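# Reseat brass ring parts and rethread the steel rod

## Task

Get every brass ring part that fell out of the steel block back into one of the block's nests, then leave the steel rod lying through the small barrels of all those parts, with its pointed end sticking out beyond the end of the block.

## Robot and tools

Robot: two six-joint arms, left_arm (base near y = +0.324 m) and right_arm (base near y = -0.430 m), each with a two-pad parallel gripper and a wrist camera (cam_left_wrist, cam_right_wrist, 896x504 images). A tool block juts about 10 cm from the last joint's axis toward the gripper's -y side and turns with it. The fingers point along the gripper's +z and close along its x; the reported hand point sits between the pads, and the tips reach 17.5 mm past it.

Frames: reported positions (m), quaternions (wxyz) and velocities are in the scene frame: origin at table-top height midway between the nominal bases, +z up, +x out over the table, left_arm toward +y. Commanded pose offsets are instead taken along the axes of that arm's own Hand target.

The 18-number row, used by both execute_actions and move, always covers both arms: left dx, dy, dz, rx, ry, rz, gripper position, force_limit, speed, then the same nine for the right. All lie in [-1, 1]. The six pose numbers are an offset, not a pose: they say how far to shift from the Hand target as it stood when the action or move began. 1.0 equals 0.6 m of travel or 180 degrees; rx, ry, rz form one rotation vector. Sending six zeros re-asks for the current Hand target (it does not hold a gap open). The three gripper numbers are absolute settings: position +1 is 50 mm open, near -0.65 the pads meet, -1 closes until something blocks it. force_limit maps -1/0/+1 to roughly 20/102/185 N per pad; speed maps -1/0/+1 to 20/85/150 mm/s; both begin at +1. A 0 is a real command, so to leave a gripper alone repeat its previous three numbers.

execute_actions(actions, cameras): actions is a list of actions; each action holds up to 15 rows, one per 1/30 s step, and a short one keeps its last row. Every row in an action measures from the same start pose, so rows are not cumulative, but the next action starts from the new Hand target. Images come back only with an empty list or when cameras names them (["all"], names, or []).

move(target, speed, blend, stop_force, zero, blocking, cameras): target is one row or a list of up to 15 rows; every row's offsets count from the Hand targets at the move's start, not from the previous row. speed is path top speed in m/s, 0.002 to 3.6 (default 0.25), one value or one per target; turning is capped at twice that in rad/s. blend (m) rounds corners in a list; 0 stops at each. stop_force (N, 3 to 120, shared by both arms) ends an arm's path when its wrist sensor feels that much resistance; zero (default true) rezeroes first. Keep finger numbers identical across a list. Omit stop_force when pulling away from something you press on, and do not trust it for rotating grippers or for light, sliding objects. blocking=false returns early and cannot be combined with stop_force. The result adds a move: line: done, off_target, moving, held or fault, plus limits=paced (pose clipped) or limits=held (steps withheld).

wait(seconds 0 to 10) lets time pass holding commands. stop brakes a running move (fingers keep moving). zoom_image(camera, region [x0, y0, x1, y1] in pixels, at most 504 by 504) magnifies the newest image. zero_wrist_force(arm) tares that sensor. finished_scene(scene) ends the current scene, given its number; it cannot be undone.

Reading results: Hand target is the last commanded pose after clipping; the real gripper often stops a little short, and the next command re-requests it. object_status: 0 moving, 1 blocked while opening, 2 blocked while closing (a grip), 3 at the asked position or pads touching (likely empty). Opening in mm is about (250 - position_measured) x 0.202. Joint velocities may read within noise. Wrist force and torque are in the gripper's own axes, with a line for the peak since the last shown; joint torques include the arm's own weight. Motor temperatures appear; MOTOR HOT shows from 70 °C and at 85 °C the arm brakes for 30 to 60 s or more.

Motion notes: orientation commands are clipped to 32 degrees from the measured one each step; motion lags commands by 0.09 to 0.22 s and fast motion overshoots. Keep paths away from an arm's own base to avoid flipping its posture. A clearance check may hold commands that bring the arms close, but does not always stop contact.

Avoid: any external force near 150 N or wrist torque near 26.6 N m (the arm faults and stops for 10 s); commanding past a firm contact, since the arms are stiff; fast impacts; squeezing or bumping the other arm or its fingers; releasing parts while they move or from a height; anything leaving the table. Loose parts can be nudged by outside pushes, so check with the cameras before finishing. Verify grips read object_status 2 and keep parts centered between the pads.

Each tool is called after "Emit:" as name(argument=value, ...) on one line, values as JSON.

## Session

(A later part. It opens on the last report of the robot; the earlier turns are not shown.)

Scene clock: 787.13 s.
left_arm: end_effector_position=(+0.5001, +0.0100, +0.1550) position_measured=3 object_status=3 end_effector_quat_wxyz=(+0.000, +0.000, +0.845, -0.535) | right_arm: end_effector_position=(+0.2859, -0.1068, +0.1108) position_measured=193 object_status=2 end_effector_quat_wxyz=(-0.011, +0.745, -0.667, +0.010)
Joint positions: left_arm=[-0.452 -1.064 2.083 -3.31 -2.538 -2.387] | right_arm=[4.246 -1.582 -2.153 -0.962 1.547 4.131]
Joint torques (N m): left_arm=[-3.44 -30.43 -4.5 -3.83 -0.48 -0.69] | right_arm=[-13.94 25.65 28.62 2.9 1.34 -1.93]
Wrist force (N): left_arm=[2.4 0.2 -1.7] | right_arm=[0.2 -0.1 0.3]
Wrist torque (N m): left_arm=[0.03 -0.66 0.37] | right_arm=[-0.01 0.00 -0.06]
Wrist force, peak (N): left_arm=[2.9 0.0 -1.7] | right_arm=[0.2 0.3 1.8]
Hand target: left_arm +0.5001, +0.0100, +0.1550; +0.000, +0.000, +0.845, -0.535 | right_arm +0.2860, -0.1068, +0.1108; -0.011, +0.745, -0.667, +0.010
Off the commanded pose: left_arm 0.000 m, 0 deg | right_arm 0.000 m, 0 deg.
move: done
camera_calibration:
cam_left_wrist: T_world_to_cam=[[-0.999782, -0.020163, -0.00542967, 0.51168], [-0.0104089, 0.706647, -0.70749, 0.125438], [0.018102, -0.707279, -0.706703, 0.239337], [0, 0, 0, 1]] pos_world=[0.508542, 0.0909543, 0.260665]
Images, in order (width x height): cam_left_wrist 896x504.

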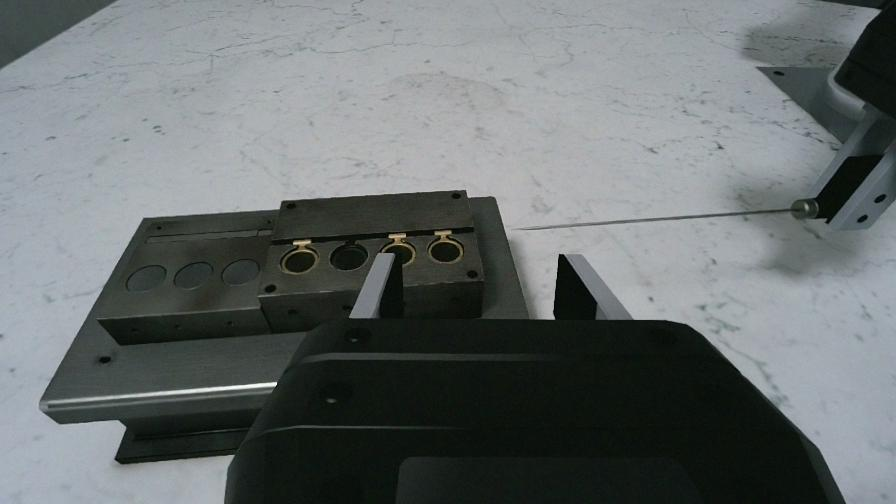

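Emit:
move(target=[[0,0,0,0,0,0,1,1,1,0,-0.049,0.0019,0,0,0,-1,-0.8,-1]], speed=[0.02], stop_force=4, cameras=["all"])

Emit:
zoom_image(camera="cam_left_wrist", region=[400, 190, 520, 290])

Emit:
zoom_image(camera="cam_right_wrist", region=[380, 0, 580, 150])

Scene clock: 816.47 s.
left_arm: end_effector_position=(+0.5001, +0.0100, +0.1550) position_measured=3 object_status=3 end_effector_quat_wxyz=(+0.000, +0.000, +0.845, -0.535) | right_arm: end_effector_position=(+0.3152, -0.1036, +0.1105) position_measured=193 object_status=2 end_effector_quat_wxyz=(-0.011, +0.745, -0.667, +0.010)
Joint positions: left_arm=[-0.452 -1.064 2.083 -3.31 -2.538 -2.387] | right_arm=[4.191 -1.638 -2.096 -0.962 1.548 4.076]
Joint torques (N m): left_arm=[-2.97 -34.06 -4.71 -1.82 -0.66 0.99] | right_arm=[11.96 30.89 10.63 1.56 0.91 2.07]
Wrist force (N): left_arm=[2.6 0.1 -1.7] | right_arm=[-0.1 0.0 0.1]
Wrist torque (N m): left_arm=[0.02 -0.71 0.37] | right_arm=[-0.01 0.03 0.05]
Wrist force, peak (N): left_arm=[2.8 0.1 -1.8] | right_arm=[0.1 0.3 0.4]
Hand target: left_arm +0.5001, +0.0100, +0.1550; +0.000, +0.000, +0.845, -0.535 | right_arm +0.3152, -0.1036, +0.1105; -0.011, +0.745, -0.667, +0.010
Off the commanded pose: left_arm 0.000 m, 0 deg | right_arm 0.000 m, 0 deg.
move: done
camera_calibration:
cam_left_wrist: T_world_to_cam=[[-0.999782, -0.020163, -0.00542967, 0.51168], [-0.0104089, 0.706647, -0.70749, 0.125438], [0.018102, -0.707279, -0.706703, 0.239337], [0, 0, 0, 1]] pos_world=[0.508542, 0.0909543, 0.260665]
cam_right_wrist: T_world_to_cam=[[0.0936538, -0.995587, 0.00602418, -0.124808], [-0.950354, -0.0875921, 0.298587, 0.280585], [-0.296742, -0.0336889, -0.954363, 0.322147], [0, 0, 0, 1]] pos_world=[0.373939, -0.0888271, 0.224418]

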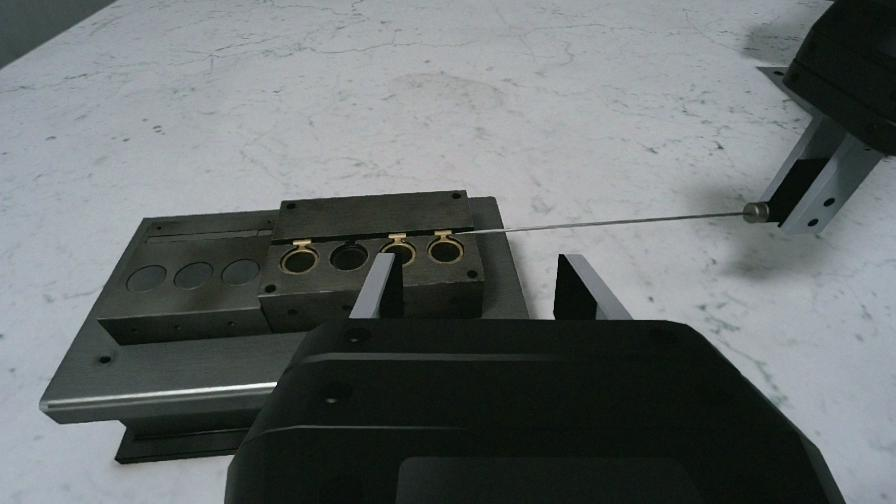

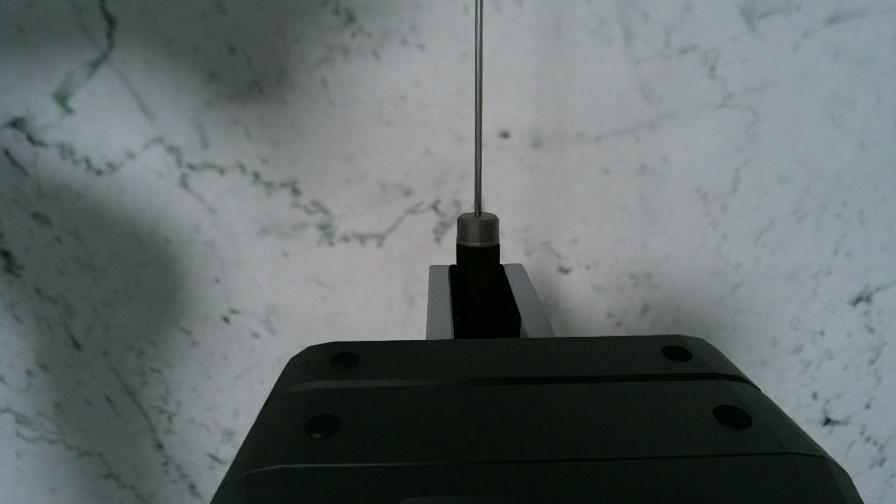

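Scaled by 4.200 from the camera's 896x504 image, which has a finer 1280x720 frame.

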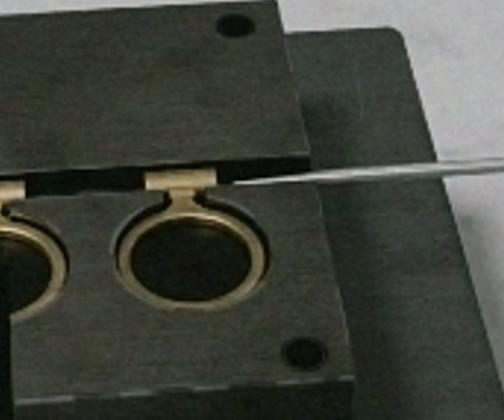

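Scaled by 2.520 from the camera's 896x504 image, which has a finer 1280x720 frame.

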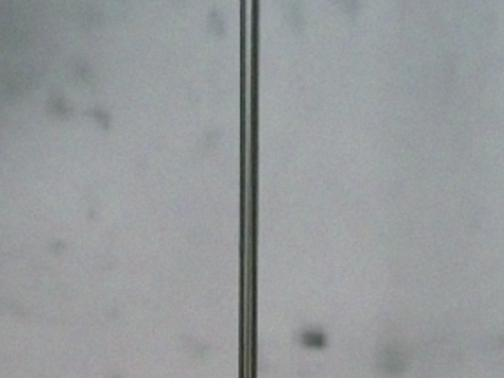

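Emit:
move(target=[[0,0,0,0,0,0,1,1,1,0,-0.02,0.0006,0,0,0,-1,-0.8,-1]], speed=[0.015], stop_force=3, cameras=["cam_left_wrist"])

Emit:
zoom_image(camera="cam_left_wrist", region=[400, 190, 520, 290])

Scene clock: 826.73 s.
left_arm: end_effector_position=(+0.5001, +0.0100, +0.1550) position_measured=3 object_status=3 end_effector_quat_wxyz=(+0.000, +0.000, +0.845, -0.535) | right_arm: end_effector_position=(+0.3272, -0.1023, +0.1105) position_measured=193 object_status=2 end_effector_quat_wxyz=(-0.011, +0.745, -0.667, +0.010)
Joint positions: left_arm=[-0.452 -1.064 2.083 -3.31 -2.538 -2.387] | right_arm=[4.17 -1.66 -2.071 -0.964 1.548 4.055]
Joint torques (N m): left_arm=[-2.53 -35.92 -4.59 -1.82 -0.7 0.93] | right_arm=[12.39 31.58 11.05 2.26 1.12 2.08]
Wrist force (N): left_arm=[2.3 -0.2 -1.5] | right_arm=[0.0 0.1 0.1]
Wrist torque (N m): left_arm=[-0.02 -0.65 0.38] | right_arm=[0.01 0.00 0.09]
Wrist force, peak (N): left_arm=[2.8 0.2 -1.7] | right_arm=[-0.2 0.8 0.3]
Hand target: left_arm +0.5001, +0.0100, +0.1550; +0.000, +0.000, +0.845, -0.535 | right_arm +0.3272, -0.1023, +0.1105; -0.011, +0.745, -0.667, +0.010
Off the commanded pose: left_arm 0.000 m, 0 deg | right_arm 0.000 m, 0 deg.
move: done
camera_calibration:
cam_left_wrist: T_world_to_cam=[[-0.999782, -0.020163, -0.00542967, 0.51168], [-0.0104089, 0.706647, -0.70749, 0.125438], [0.018102, -0.707279, -0.706703, 0.239337], [0, 0, 0, 1]] pos_world=[0.508542, 0.0909543, 0.260665]
Images, in order (width x height): cam_left_wrist 896x504.

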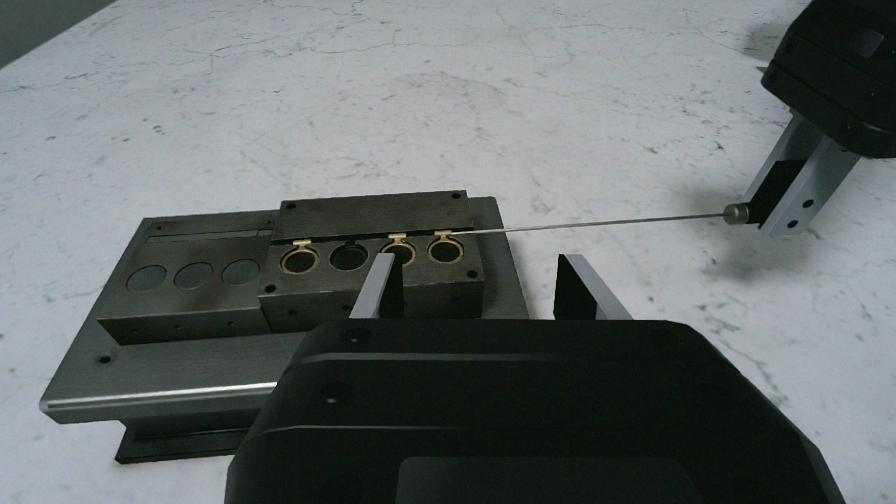

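Scaled by 4.200 from the camera's 896x504 image, which has a finer 1280x720 frame.

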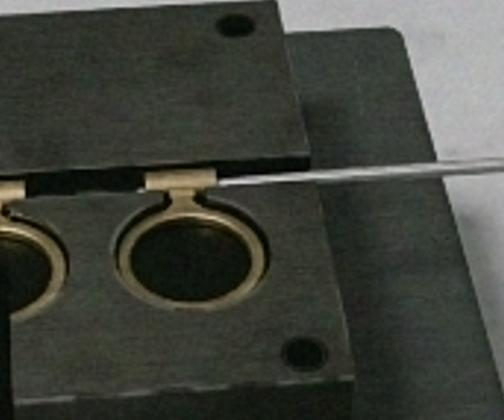

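Emit:
move(target=[0,0,0,0,0,0,1,1,1,0,-0.0133,0.0004,0,0,0,-1,-0.8,-1], speed=0.015, stop_force=4, cameras=["cam_left_wrist"])

Emit:
zoom_image(camera="cam_left_wrist", region=[380, 180, 520, 290])

Emit:
zoom_image(camera="cam_left_wrist", region=[260, 180, 500, 330])

Scene clock: 854.73 s.
left_arm: end_effector_position=(+0.5001, +0.0100, +0.1550) position_measured=3 object_status=3 end_effector_quat_wxyz=(+0.000, +0.000, +0.845, -0.535) | right_arm: end_effector_position=(+0.3351, -0.1014, +0.1105) position_measured=193 object_status=2 end_effector_quat_wxyz=(-0.011, +0.745, -0.667, +0.010)
Joint positions: left_arm=[-0.452 -1.064 2.083 -3.31 -2.538 -2.387] | right_arm=[4.157 -1.675 -2.054 -0.965 1.548 4.042]
Joint torques (N m): left_arm=[-1.51 -37.82 -6.94 -2 -0.97 0.91] | right_arm=[12.02 32.69 11.1 2.36 1.06 2.1]
Wrist force (N): left_arm=[2.6 0.4 -1.6] | right_arm=[0.1 0.1 0.1]
Wrist torque (N m): left_arm=[0.07 -0.70 0.37] | right_arm=[0.01 0.00 0.09]
Wrist force, peak (N): left_arm=[2.9 0.0 -1.7] | right_arm=[0.0 0.8 0.5]
Hand target: left_arm +0.5001, +0.0100, +0.1550; +0.000, +0.000, +0.845, -0.535 | right_arm +0.3351, -0.1014, +0.1105; -0.011, +0.745, -0.667, +0.010
Off the commanded pose: left_arm 0.000 m, 0 deg | right_arm 0.000 m, 0 deg.
move: done
camera_calibration:
cam_left_wrist: T_world_to_cam=[[-0.999782, -0.020163, -0.00542967, 0.51168], [-0.0104089, 0.706647, -0.70749, 0.125438], [0.018102, -0.707279, -0.706703, 0.239337], [0, 0, 0, 1]] pos_world=[0.508542, 0.0909543, 0.260665]
Images, in order (width x height): cam_left_wrist 896x504.

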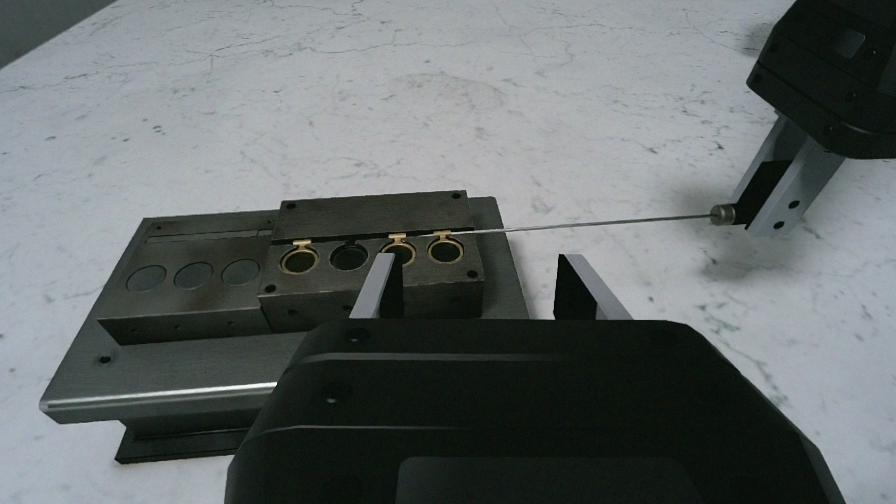

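Scaled by 3.600 from the camera's 896x504 image, which has a finer 1280x720 frame.

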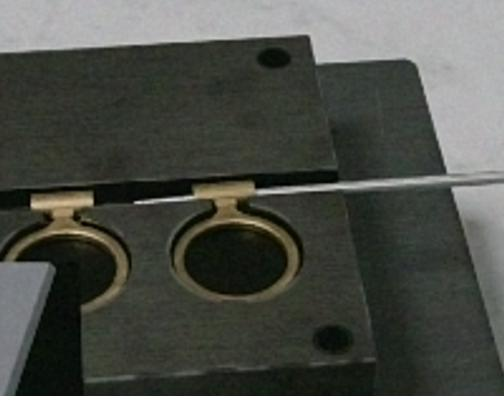

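Scaled by 2.100 from the camera's 896x504 image, which has a finer 1280x720 frame.

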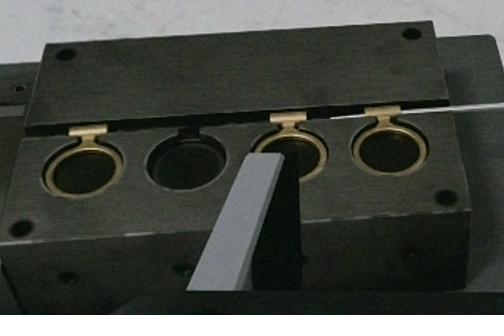

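Emit:
zoom_image(camera="cam_left_wrist", region=[385, 215, 485, 255])

Scaled by 5.040 from the camera's 896x504 image, which has a finer 1280x720 frame.

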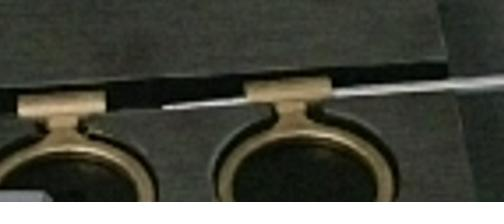

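Emit:
move(target=[0,0,0,0,0,0,1,1,1,0,-0.0167,0.0005,0,0,0,-1,-0.8,-1], speed=0.01, stop_force=3, cameras=["cam_left_wrist", "cam_right_wrist"])

Emit:
zoom_image(camera="cam_left_wrist", region=[385, 215, 485, 255])

Emit:
zoom_image(camera="cam_right_wrist", region=[350, 0, 550, 160])

Scene clock: 882.20 s.
left_arm: end_effector_position=(+0.5001, +0.0100, +0.1550) position_measured=3 object_status=3 end_effector_quat_wxyz=(+0.000, +0.000, +0.845, -0.535) | right_arm: end_effector_position=(+0.3451, -0.1003, +0.1105) position_measured=193 object_status=2 end_effector_quat_wxyz=(-0.011, +0.745, -0.667, +0.010)
Joint positions: left_arm=[-0.452 -1.064 2.083 -3.31 -2.538 -2.387] | right_arm=[4.14 -1.694 -2.033 -0.967 1.549 4.026]
Joint torques (N m): left_arm=[-1.54 -40.13 -6.56 -1.73 -1.15 0.8] | right_arm=[11.84 33.89 10.74 2.5 1.16 2]
Wrist force (N): left_arm=[2.7 0.0 -1.6] | right_arm=[-0.1 0.0 0.3]
Wrist torque (N m): left_arm=[0.01 -0.72 0.38] | right_arm=[0.00 0.01 0.09]
Wrist force, peak (N): left_arm=[2.7 0.2 -1.8] | right_arm=[0.2 0.6 0.0]
Hand target: left_arm +0.5001, +0.0100, +0.1550; +0.000, +0.000, +0.845, -0.535 | right_arm +0.3451, -0.1003, +0.1105; -0.011, +0.745, -0.667, +0.010
Off the commanded pose: left_arm 0.000 m, 0 deg | right_arm 0.000 m, 0 deg.
move: done
camera_calibration:
cam_left_wrist: T_world_to_cam=[[-0.999782, -0.020163, -0.00542967, 0.51168], [-0.0104089, 0.706647, -0.70749, 0.125438], [0.018102, -0.707279, -0.706703, 0.239337], [0, 0, 0, 1]] pos_world=[0.508542, 0.0909543, 0.260665]
cam_right_wrist: T_world_to_cam=[[0.0936538, -0.995587, 0.00602418, -0.124313], [-0.950354, -0.0875921, 0.298587, 0.309225], [-0.296742, -0.0336889, -0.954363, 0.331006], [0, 0, 0, 1]] pos_world=[0.403739, -0.0855271, 0.224318]

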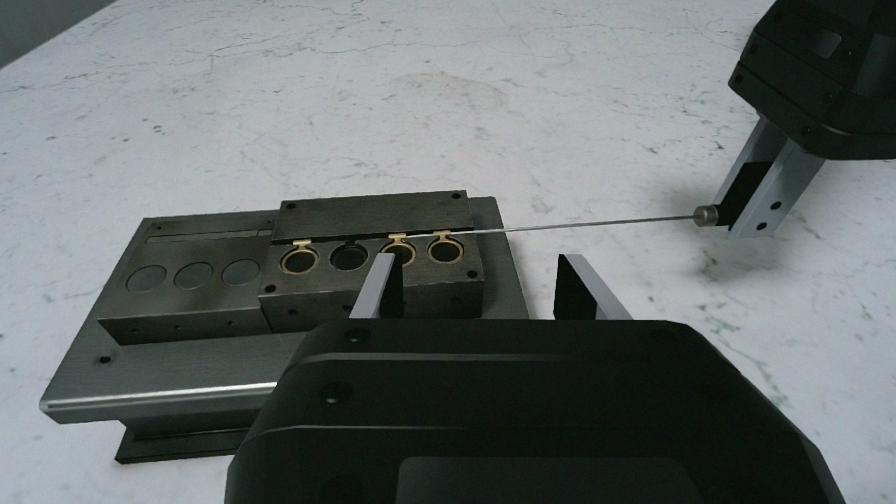

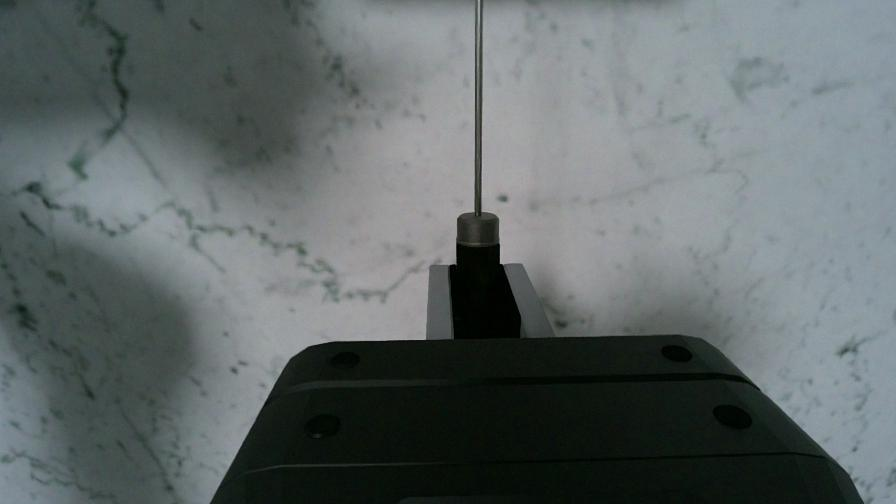

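Scaled by 5.040 from the camera's 896x504 image, which has a finer 1280x720 frame.

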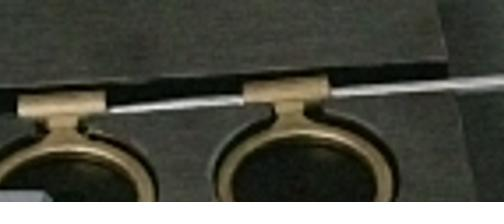

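Scaled by 2.520 from the camera's 896x504 image, which has a finer 1280x720 frame.

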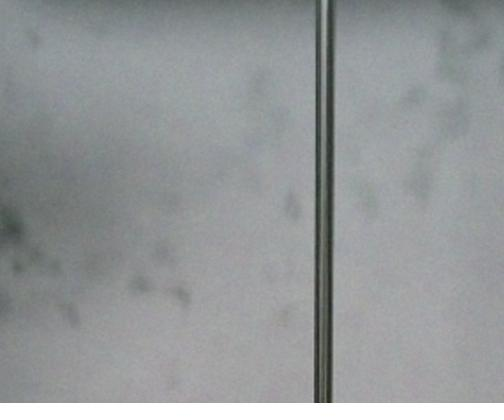

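Emit:
move(target=[0,0,0,0,0,0,1,1,1,0,-0.025,0.0010,0,0,0,-1,-0.8,-1], speed=0.01, stop_force=3, cameras=["cam_left_wrist"])

Emit:
zoom_image(camera="cam_left_wrist", region=[330, 215, 490, 265])

Scene clock: 890.50 s.
left_arm: end_effector_position=(+0.5001, +0.0100, +0.1550) position_measured=3 object_status=3 end_effector_quat_wxyz=(+0.000, +0.000, +0.845, -0.535) | right_arm: end_effector_position=(+0.3600, -0.0986, +0.1103) position_measured=193 object_status=2 end_effector_quat_wxyz=(-0.011, +0.745, -0.667, +0.010)
Joint positions: left_arm=[-0.452 -1.064 2.083 -3.31 -2.538 -2.387] | right_arm=[4.116 -1.722 -2 -0.971 1.549 4.002]
Joint torques (N m): left_arm=[-0.45 -42.4 -7.35 -1.94 -1.52 0.86] | right_arm=[11.98 35.05 10.25 2.9 1.2 1.86]
Wrist force (N): left_arm=[2.6 -0.2 -1.8] | right_arm=[0.0 0.2 0.3]
Wrist torque (N m): left_arm=[-0.03 -0.69 0.37] | right_arm=[0.06 -0.02 0.07]
Wrist force, peak (N): left_arm=[2.7 0.1 -2.0] | right_arm=[0.2 0.7 0.4]
Hand target: left_arm +0.5001, +0.0100, +0.1550; +0.000, +0.000, +0.845, -0.535 | right_arm +0.3600, -0.0986, +0.1103; -0.011, +0.745, -0.667, +0.010
Off the commanded pose: left_arm 0.000 m, 0 deg | right_arm 0.000 m, 0 deg.
move: done
camera_calibration:
cam_left_wrist: T_world_to_cam=[[-0.999782, -0.020163, -0.00542967, 0.51168], [-0.0104089, 0.706647, -0.70749, 0.125438], [0.018102, -0.707279, -0.706703, 0.239337], [0, 0, 0, 1]] pos_world=[0.508542, 0.0909543, 0.260665]
Images, in order (width x height): cam_left_wrist 896x504.

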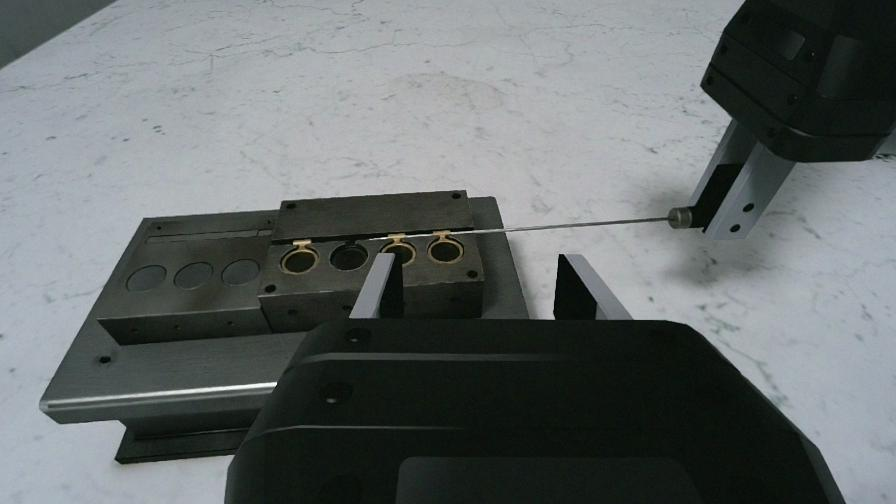

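Scaled by 3.150 from the camera's 896x504 image, which has a finer 1280x720 frame.

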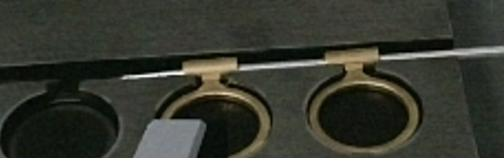

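Emit:
move(target=[0,0,0,0,0,0,1,1,1,0,-0.025,0.0004,0,0,0,-1,-0.8,-1], speed=0.012, stop_force=3, cameras=["cam_left_wrist", "cam_right_wrist"])

Emit:
zoom_image(camera="cam_left_wrist", region=[290, 215, 390, 265])

Emit:
zoom_image(camera="cam_right_wrist", region=[350, 0, 550, 160])

Scene clock: 900.30 s.
left_arm: end_effector_position=(+0.5001, +0.0100, +0.1550) position_measured=3 object_status=3 end_effector_quat_wxyz=(+0.000, +0.000, +0.845, -0.535) | right_arm: end_effector_position=(+0.3749, -0.0970, +0.1105) position_measured=193 object_status=2 end_effector_quat_wxyz=(-0.011, +0.745, -0.667, +0.010)
Joint positions: left_arm=[-0.452 -1.064 2.083 -3.31 -2.538 -2.387] | right_arm=[4.094 -1.75 -1.966 -0.977 1.549 3.979]
Joint torques (N m): left_arm=[0 -44.15 -8.37 -1.7 -1.68 0.92] | right_arm=[11.68 36.17 10.91 4.3 1.16 2.01]
Wrist force (N): left_arm=[2.4 -0.1 -1.8] | right_arm=[0.1 0.0 0.4]
Wrist torque (N m): left_arm=[-0.01 -0.68 0.37] | right_arm=[0.02 -0.02 0.06]
Wrist force, peak (N): left_arm=[2.8 0.0 -1.9] | right_arm=[0.3 1.3 0.6]
Hand target: left_arm +0.5001, +0.0100, +0.1550; +0.000, +0.000, +0.845, -0.535 | right_arm +0.3749, -0.0970, +0.1105; -0.011, +0.745, -0.667, +0.010
Off the commanded pose: left_arm 0.000 m, 0 deg | right_arm 0.000 m, 0 deg.
move: done
camera_calibration:
cam_left_wrist: T_world_to_cam=[[-0.999782, -0.020163, -0.00542967, 0.51168], [-0.0104089, 0.706647, -0.70749, 0.125438], [0.018102, -0.707279, -0.706703, 0.239337], [0, 0, 0, 1]] pos_world=[0.508542, 0.0909543, 0.260665]
cam_right_wrist: T_world_to_cam=[[0.0936538, -0.995587, 0.00602418, -0.123818], [-0.950354, -0.0875921, 0.298587, 0.337834], [-0.296742, -0.0336889, -0.954363, 0.33996], [0, 0, 0, 1]] pos_world=[0.433539, -0.0822271, 0.224318]

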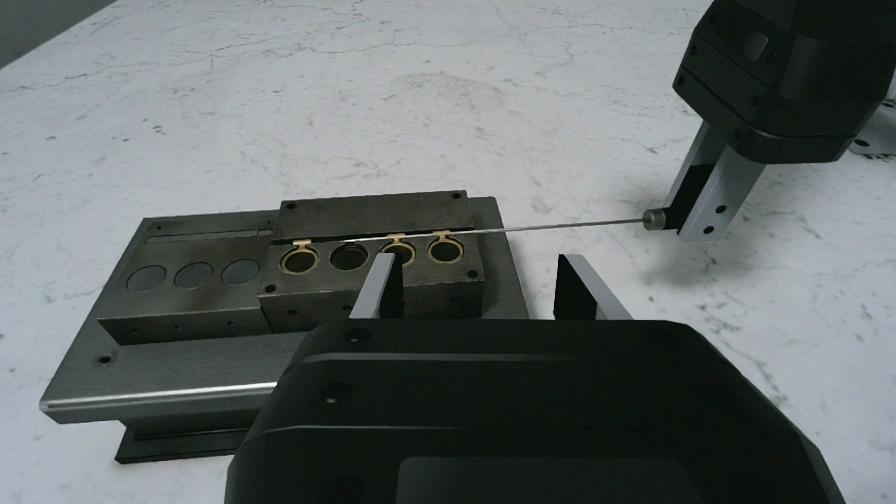

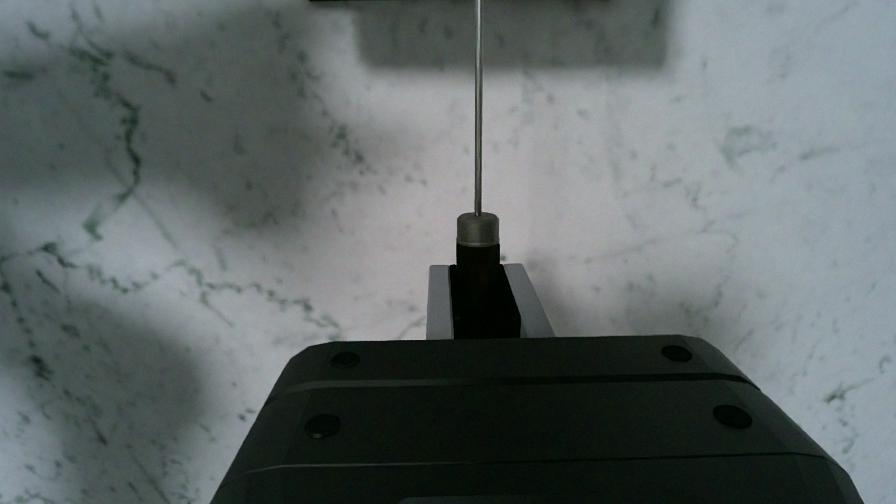

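Scaled by 5.040 from the camera's 896x504 image, which has a finer 1280x720 frame.

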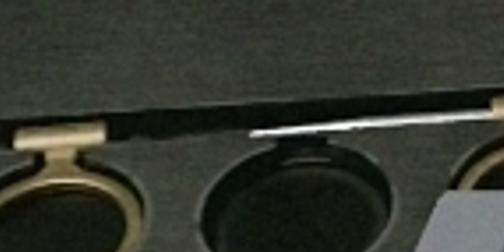

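Scaled by 2.520 from the camera's 896x504 image, which has a finer 1280x720 frame.

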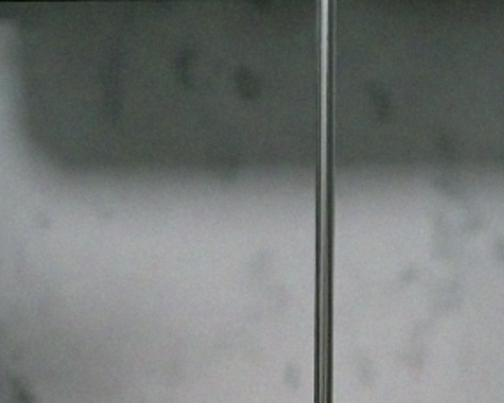

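Emit:
move(target=[0,0,0,0,0,0,1,1,1,0,-0.02,0.0006,0,0,0,-1,-0.8,-1], speed=0.012, stop_force=3, cameras=["cam_left_wrist", "cam_right_wrist"])

Emit:
zoom_image(camera="cam_left_wrist", region=[290, 225, 360, 260])

Emit:
zoom_image(camera="cam_right_wrist", region=[380, 0, 580, 100])

Scene clock: 945.57 s.
left_arm: end_effector_position=(+0.5001, +0.0100, +0.1550) position_measured=3 object_status=3 end_effector_quat_wxyz=(+0.000, +0.000, +0.845, -0.535) | right_arm: end_effector_position=(+0.3868, -0.0957, +0.1105) position_measured=193 object_status=2 end_effector_quat_wxyz=(-0.011, +0.745, -0.667, +0.010)
Joint positions: left_arm=[-0.452 -1.064 2.083 -3.31 -2.538 -2.387] | right_arm=[4.077 -1.772 -1.939 -0.982 1.55 3.962]
Joint torques (N m): left_arm=[-0.09 -45.22 -9.45 -1.8 -1.8 0.79] | right_arm=[11.95 37.19 10.49 4.45 1.08 2.07]
Wrist force (N): left_arm=[2.5 -0.1 -1.8] | right_arm=[-0.3 0.1 0.0]
Wrist torque (N m): left_arm=[-0.01 -0.68 0.37] | right_arm=[0.05 0.02 0.04]
Wrist force, peak (N): left_arm=[2.8 0.1 -1.8] | right_arm=[0.2 0.9 0.4]
Hand target: left_arm +0.5001, +0.0100, +0.1550; +0.000, +0.000, +0.845, -0.535 | right_arm +0.3868, -0.0957, +0.1105; -0.011, +0.745, -0.667, +0.010
Off the commanded pose: left_arm 0.000 m, 0 deg | right_arm 0.000 m, 0 deg.
move: done
camera_calibration:
cam_left_wrist: T_world_to_cam=[[-0.999782, -0.020163, -0.00542967, 0.51168], [-0.0104089, 0.706647, -0.70749, 0.125438], [0.018102, -0.707279, -0.706703, 0.239337], [0, 0, 0, 1]] pos_world=[0.508542, 0.0909543, 0.260665]
cam_right_wrist: T_world_to_cam=[[0.0936538, -0.995587, 0.00602418, -0.123548], [-0.950354, -0.0875921, 0.298587, 0.349361], [-0.296742, -0.0336889, -0.954363, 0.343568], [0, 0, 0, 1]] pos_world=[0.445539, -0.0808271, 0.224318]

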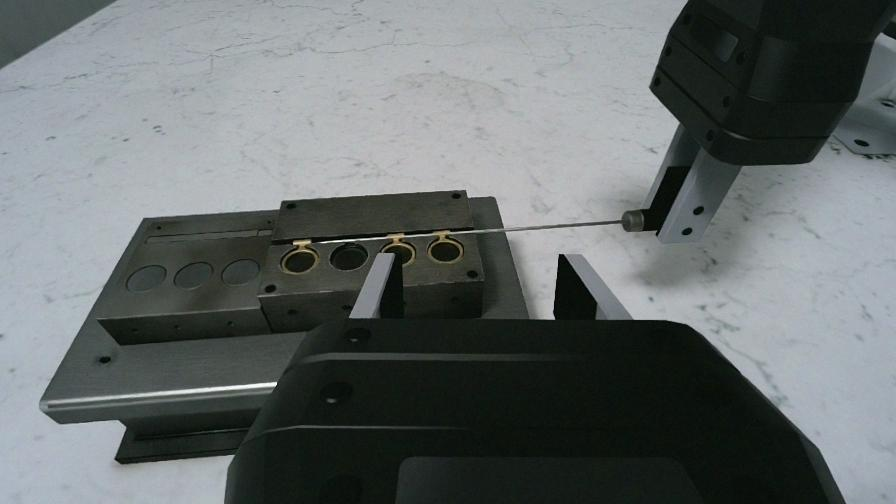

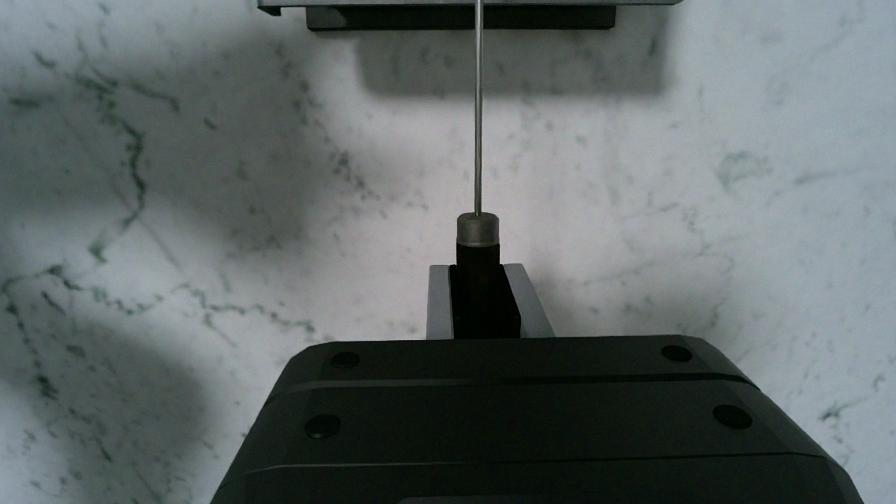

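Scaled by 7.200 from the camera's 896x504 image, which has a finer 1280x720 frame.

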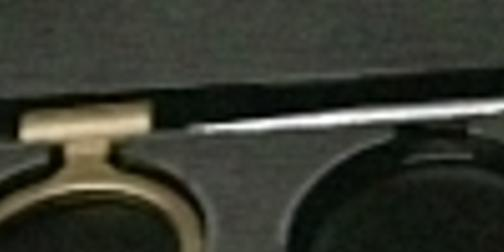

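Scaled by 2.520 from the camera's 896x504 image, which has a finer 1280x720 frame.

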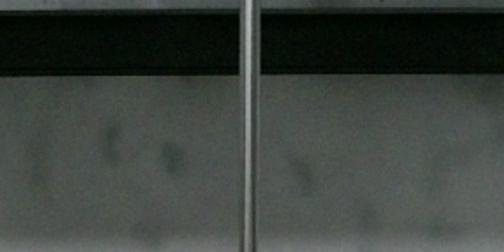

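Emit:
move(target=[0,0,0,0,0,0,1,1,1,-0.0016,0,0,0,0,0.0022,-1,-0.8,-1], speed=0.01, cameras=["cam_left_wrist"])

Emit:
zoom_image(camera="cam_left_wrist", region=[290, 225, 360, 260])

Scene clock: 965.73 s.
left_arm: end_effector_position=(+0.5001, +0.0100, +0.1550) position_measured=3 object_status=3 end_effector_quat_wxyz=(+0.000, +0.000, +0.845, -0.535) | right_arm: end_effector_position=(+0.3867, -0.0947, +0.1105) position_measured=193 object_status=2 end_effector_quat_wxyz=(-0.011, +0.743, -0.670, +0.010)
Joint positions: left_arm=[-0.452 -1.064 2.083 -3.31 -2.538 -2.387] | right_arm=[4.078 -1.773 -1.937 -0.982 1.55 3.97]
Joint torques (N m): left_arm=[1.75 -44.25 -9.42 -1.95 -2.08 0.87] | right_arm=[10.42 23.59 30.8 0.8 -0.55 0.72]
Wrist force (N): left_arm=[2.6 0.0 -1.6] | right_arm=[0.3 0.4 0.1]
Wrist torque (N m): left_arm=[0.00 -0.70 0.37] | right_arm=[0.06 -0.01 -0.08]
Wrist force, peak (N): left_arm=[2.7 0.0 -1.8] | right_arm=[0.2 0.6 -0.1]
Hand target: left_arm +0.5001, +0.0100, +0.1550; +0.000, +0.000, +0.845, -0.535 | right_arm +0.3867, -0.0947, +0.1105; -0.011, +0.743, -0.670, +0.010
Off the commanded pose: left_arm 0.000 m, 0 deg | right_arm 0.000 m, 0 deg.
move: done
camera_calibration:
cam_left_wrist: T_world_to_cam=[[-0.999782, -0.020163, -0.00542967, 0.51168], [-0.0104089, 0.706647, -0.70749, 0.125438], [0.018102, -0.707279, -0.706703, 0.239337], [0, 0, 0, 1]] pos_world=[0.508542, 0.0909543, 0.260665]
Images, in order (width x height): cam_left_wrist 896x504.

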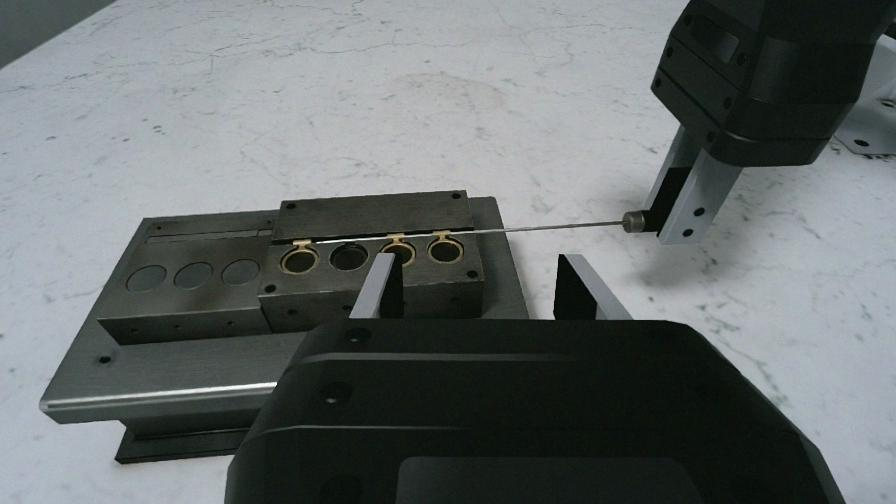

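Scaled by 7.200 from the camera's 896x504 image, which has a finer 1280x720 frame.

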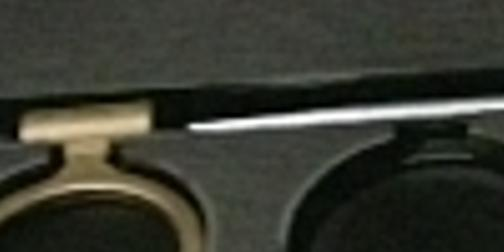

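Emit:
move(target=[0,0,0,0,0,0,1,1,1,-0.0016,0,0,0,0,0.0022,-1,-0.8,-1], speed=0.01, cameras=["cam_left_wrist"])

Emit:
zoom_image(camera="cam_left_wrist", region=[290, 225, 360, 260])

Emit:
zoom_image(camera="cam_left_wrist", region=[385, 215, 485, 255])

Scene clock: 970.90 s.
left_arm: end_effector_position=(+0.5001, +0.0100, +0.1550) position_measured=3 object_status=3 end_effector_quat_wxyz=(+0.000, +0.000, +0.845, -0.535) | right_arm: end_effector_position=(+0.3866, -0.0937, +0.1105) position_measured=193 object_status=2 end_effector_quat_wxyz=(-0.011, +0.740, -0.672, +0.009)
Joint positions: left_arm=[-0.452 -1.064 2.083 -3.31 -2.538 -2.387] | right_arm=[4.079 -1.774 -1.936 -0.982 1.55 3.978]
Joint torques (N m): left_arm=[1.42 -45.52 -10.33 -1.83 -2.15 0.88] | right_arm=[11.75 23.88 30.71 1.02 -0.67 0.72]
Wrist force (N): left_arm=[2.4 -0.1 -1.7] | right_arm=[0.4 1.0 -0.1]
Wrist torque (N m): left_arm=[-0.01 -0.67 0.37] | right_arm=[0.05 0.01 -0.06]
Wrist force, peak (N): left_arm=[2.8 0.0 -1.8] | right_arm=[0.3 1.4 0.0]
Hand target: left_arm +0.5001, +0.0100, +0.1550; +0.000, +0.000, +0.845, -0.535 | right_arm +0.3866, -0.0938, +0.1105; -0.011, +0.740, -0.672, +0.009
Off the commanded pose: left_arm 0.000 m, 0 deg | right_arm 0.000 m, 0 deg.
move: done
camera_calibration:
cam_left_wrist: T_world_to_cam=[[-0.999782, -0.020163, -0.00542967, 0.51168], [-0.0104089, 0.706647, -0.70749, 0.125438], [0.018102, -0.707279, -0.706703, 0.239337], [0, 0, 0, 1]] pos_world=[0.508542, 0.0909543, 0.260665]
Images, in order (width x height): cam_left_wrist 896x504.

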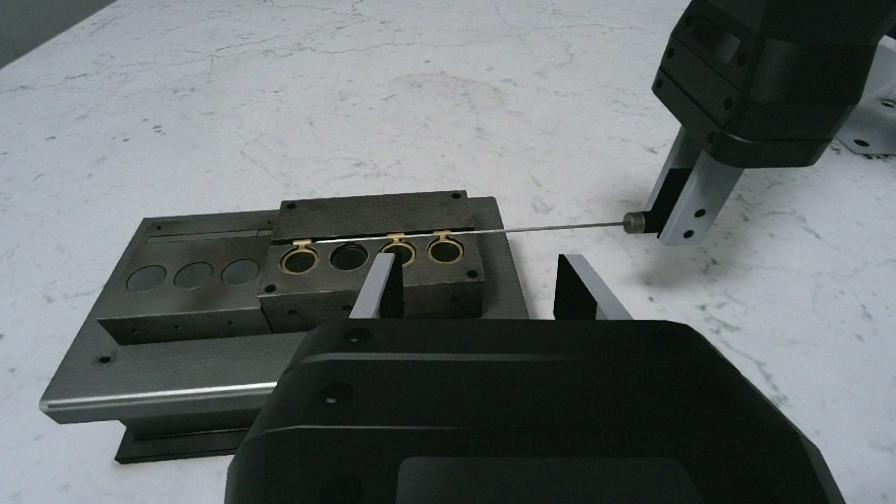

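Scaled by 7.200 from the camera's 896x504 image, which has a finer 1280x720 frame.

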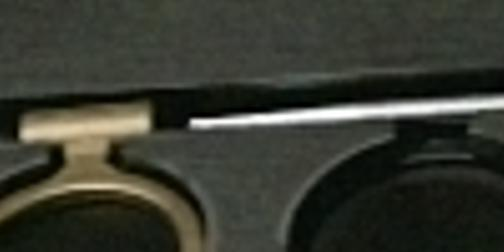

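Scaled by 5.040 from the camera's 896x504 image, which has a finer 1280x720 frame.

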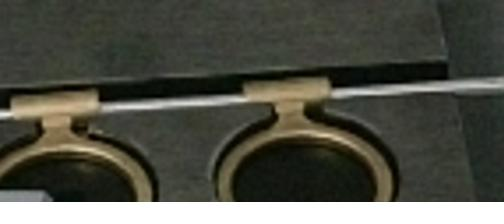

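Emit:
move(target=[0,0,0,0,0,0,1,1,1,0,-0.015,0.0005,0,0,0,-1,-0.8,-1], speed=0.01, stop_force=3, cameras=["cam_left_wrist"])

Emit:
zoom_image(camera="cam_left_wrist", region=[280, 225, 350, 260])

Scene clock: 979.73 s.
left_arm: end_effector_position=(+0.5001, +0.0100, +0.1550) position_measured=3 object_status=3 end_effector_quat_wxyz=(+0.000, +0.000, +0.845, -0.535) | right_arm: end_effector_position=(+0.3956, -0.0929, +0.1104) position_measured=193 object_status=2 end_effector_quat_wxyz=(-0.011, +0.740, -0.672, +0.009)
Joint positions: left_arm=[-0.452 -1.064 2.083 -3.31 -2.538 -2.387] | right_arm=[4.066 -1.791 -1.915 -0.986 1.55 3.965]
Joint torques (N m): left_arm=[2.54 -44.64 -9.01 -1.94 -2.44 0.75] | right_arm=[12.54 37.57 9.94 4.33 1.03 2.03]
Wrist force (N): left_arm=[2.6 0.2 -1.6] | right_arm=[-0.2 0.0 -0.3]
Wrist torque (N m): left_arm=[0.03 -0.70 0.37] | right_arm=[0.06 0.01 0.04]
Wrist force, peak (N): left_arm=[2.5 0.0 -2.0] | right_arm=[0.5 1.8 0.2]
Hand target: left_arm +0.5001, +0.0100, +0.1550; +0.000, +0.000, +0.845, -0.535 | right_arm +0.3956, -0.0929, +0.1104; -0.011, +0.740, -0.672, +0.009
Off the commanded pose: left_arm 0.000 m, 0 deg | right_arm 0.000 m, 0 deg.
move: done
camera_calibration:
cam_left_wrist: T_world_to_cam=[[-0.999782, -0.020163, -0.00542967, 0.51168], [-0.0104089, 0.706647, -0.70749, 0.125438], [0.018102, -0.707279, -0.706703, 0.239337], [0, 0, 0, 1]] pos_world=[0.508542, 0.0909543, 0.260665]
Images, in order (width x height): cam_left_wrist 896x504.

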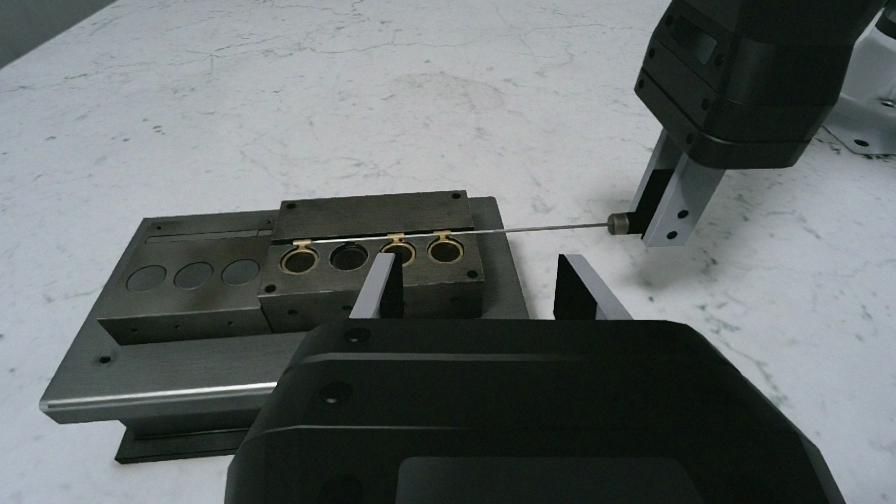

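Scaled by 7.200 from the camera's 896x504 image, which has a finer 1280x720 frame.

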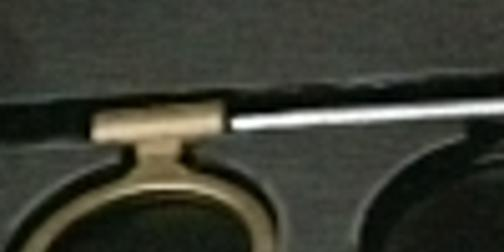

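Emit:
move(target=[0,0,0,0,0,0,1,1,1,0,-0.02,0.0006,0,0,0,-1,-0.8,-1], speed=0.01, stop_force=4, cameras=["cam_left_wrist", "cam_right_wrist"])

Emit:
zoom_image(camera="cam_left_wrist", region=[260, 220, 340, 260])

Emit:
zoom_image(camera="cam_right_wrist", region=[400, 0, 560, 80])

Scene clock: 987.57 s.
left_arm: end_effector_position=(+0.5001, +0.0100, +0.1550) position_measured=3 object_status=3 end_effector_quat_wxyz=(+0.000, +0.000, +0.845, -0.535) | right_arm: end_effector_position=(+0.4051, -0.0920, +0.1104) position_measured=193 object_status=2 end_effector_quat_wxyz=(-0.011, +0.740, -0.672, +0.009)
Joint positions: left_arm=[-0.452 -1.064 2.083 -3.31 -2.538 -2.387] | right_arm=[4.053 -1.809 -1.893 -0.991 1.55 3.952]
Joint torques (N m): left_arm=[2.85 -44.43 -10.84 -1.84 -2.24 0.79] | right_arm=[13.25 38.64 10.03 5.49 -1.1 2.19]
Wrist force (N): left_arm=[2.6 0.0 -1.7] | right_arm=[-0.3 -0.3 -0.5]
Wrist torque (N m): left_arm=[0.00 -0.71 0.37] | right_arm=[0.04 0.03 -0.04]
Wrist force, peak (N): left_arm=[2.8 -0.2 -1.9] | right_arm=[1.3 6.0 -0.5]
Hand target: left_arm +0.5001, +0.0100, +0.1550; +0.000, +0.000, +0.845, -0.535 | right_arm +0.4051, -0.0920, +0.1104; -0.011, +0.740, -0.672, +0.009 (not the last commanded pose)
Off the commanded pose: left_arm 0.000 m, 0 deg | right_arm 0.002 m, 0 deg.
move: contact (right_arm)
camera_calibration:
cam_left_wrist: T_world_to_cam=[[-0.999782, -0.020163, -0.00542967, 0.51168], [-0.0104089, 0.706647, -0.70749, 0.125438], [0.018102, -0.707279, -0.706703, 0.239337], [0, 0, 0, 1]] pos_world=[0.508542, 0.0909543, 0.260665]
cam_right_wrist: T_world_to_cam=[[0.0799305, -0.996784, 0.00568303, -0.116178], [-0.951468, -0.0745945, 0.298569, 0.3687], [-0.297185, -0.029272, -0.954371, 0.349696], [0, 0, 0, 1]] pos_world=[0.464017, -0.0780648, 0.224317]

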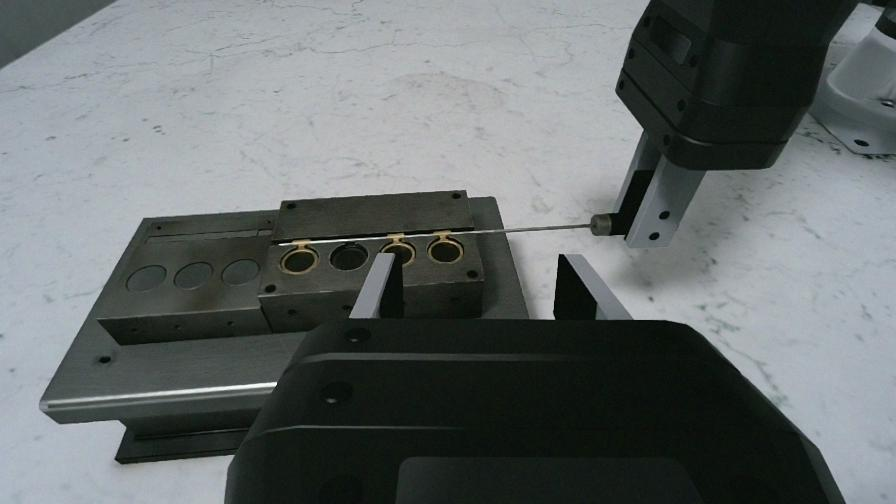

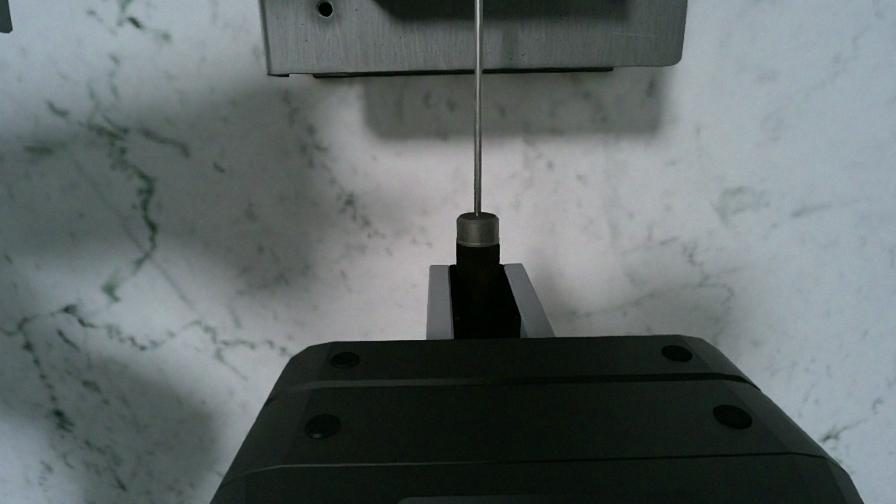

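Scaled by 6.300 from the camera's 896x504 image, which has a finer 1280x720 frame.

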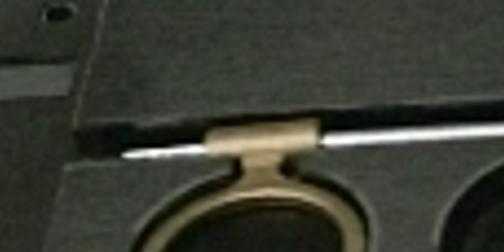

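Scaled by 3.150 from the camera's 896x504 image, which has a finer 1280x720 frame.

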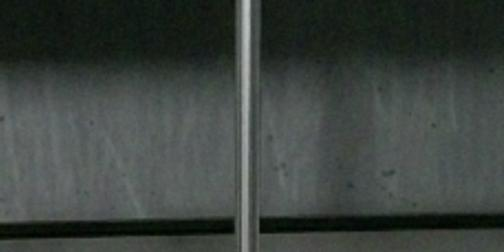

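Emit:
zoom_image(camera="cam_left_wrist", region=[262, 228, 302, 258])

Emit:
zoom_image(camera="cam_left_wrist", region=[210, 180, 330, 270])

Scaled by 12.600 from the camera's 896x504 image, which has a finer 1280x720 frame.

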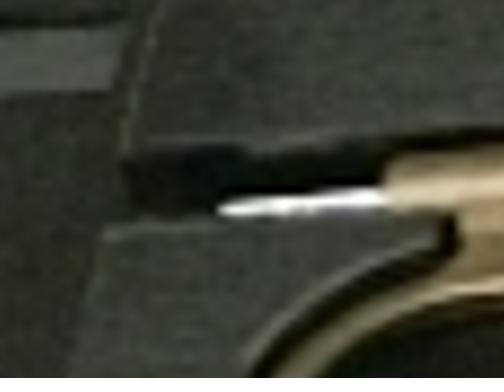

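Scaled by 4.200 from the camera's 896x504 image, which has a finer 1280x720 frame.

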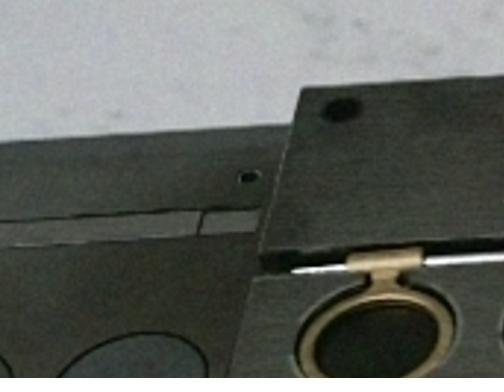

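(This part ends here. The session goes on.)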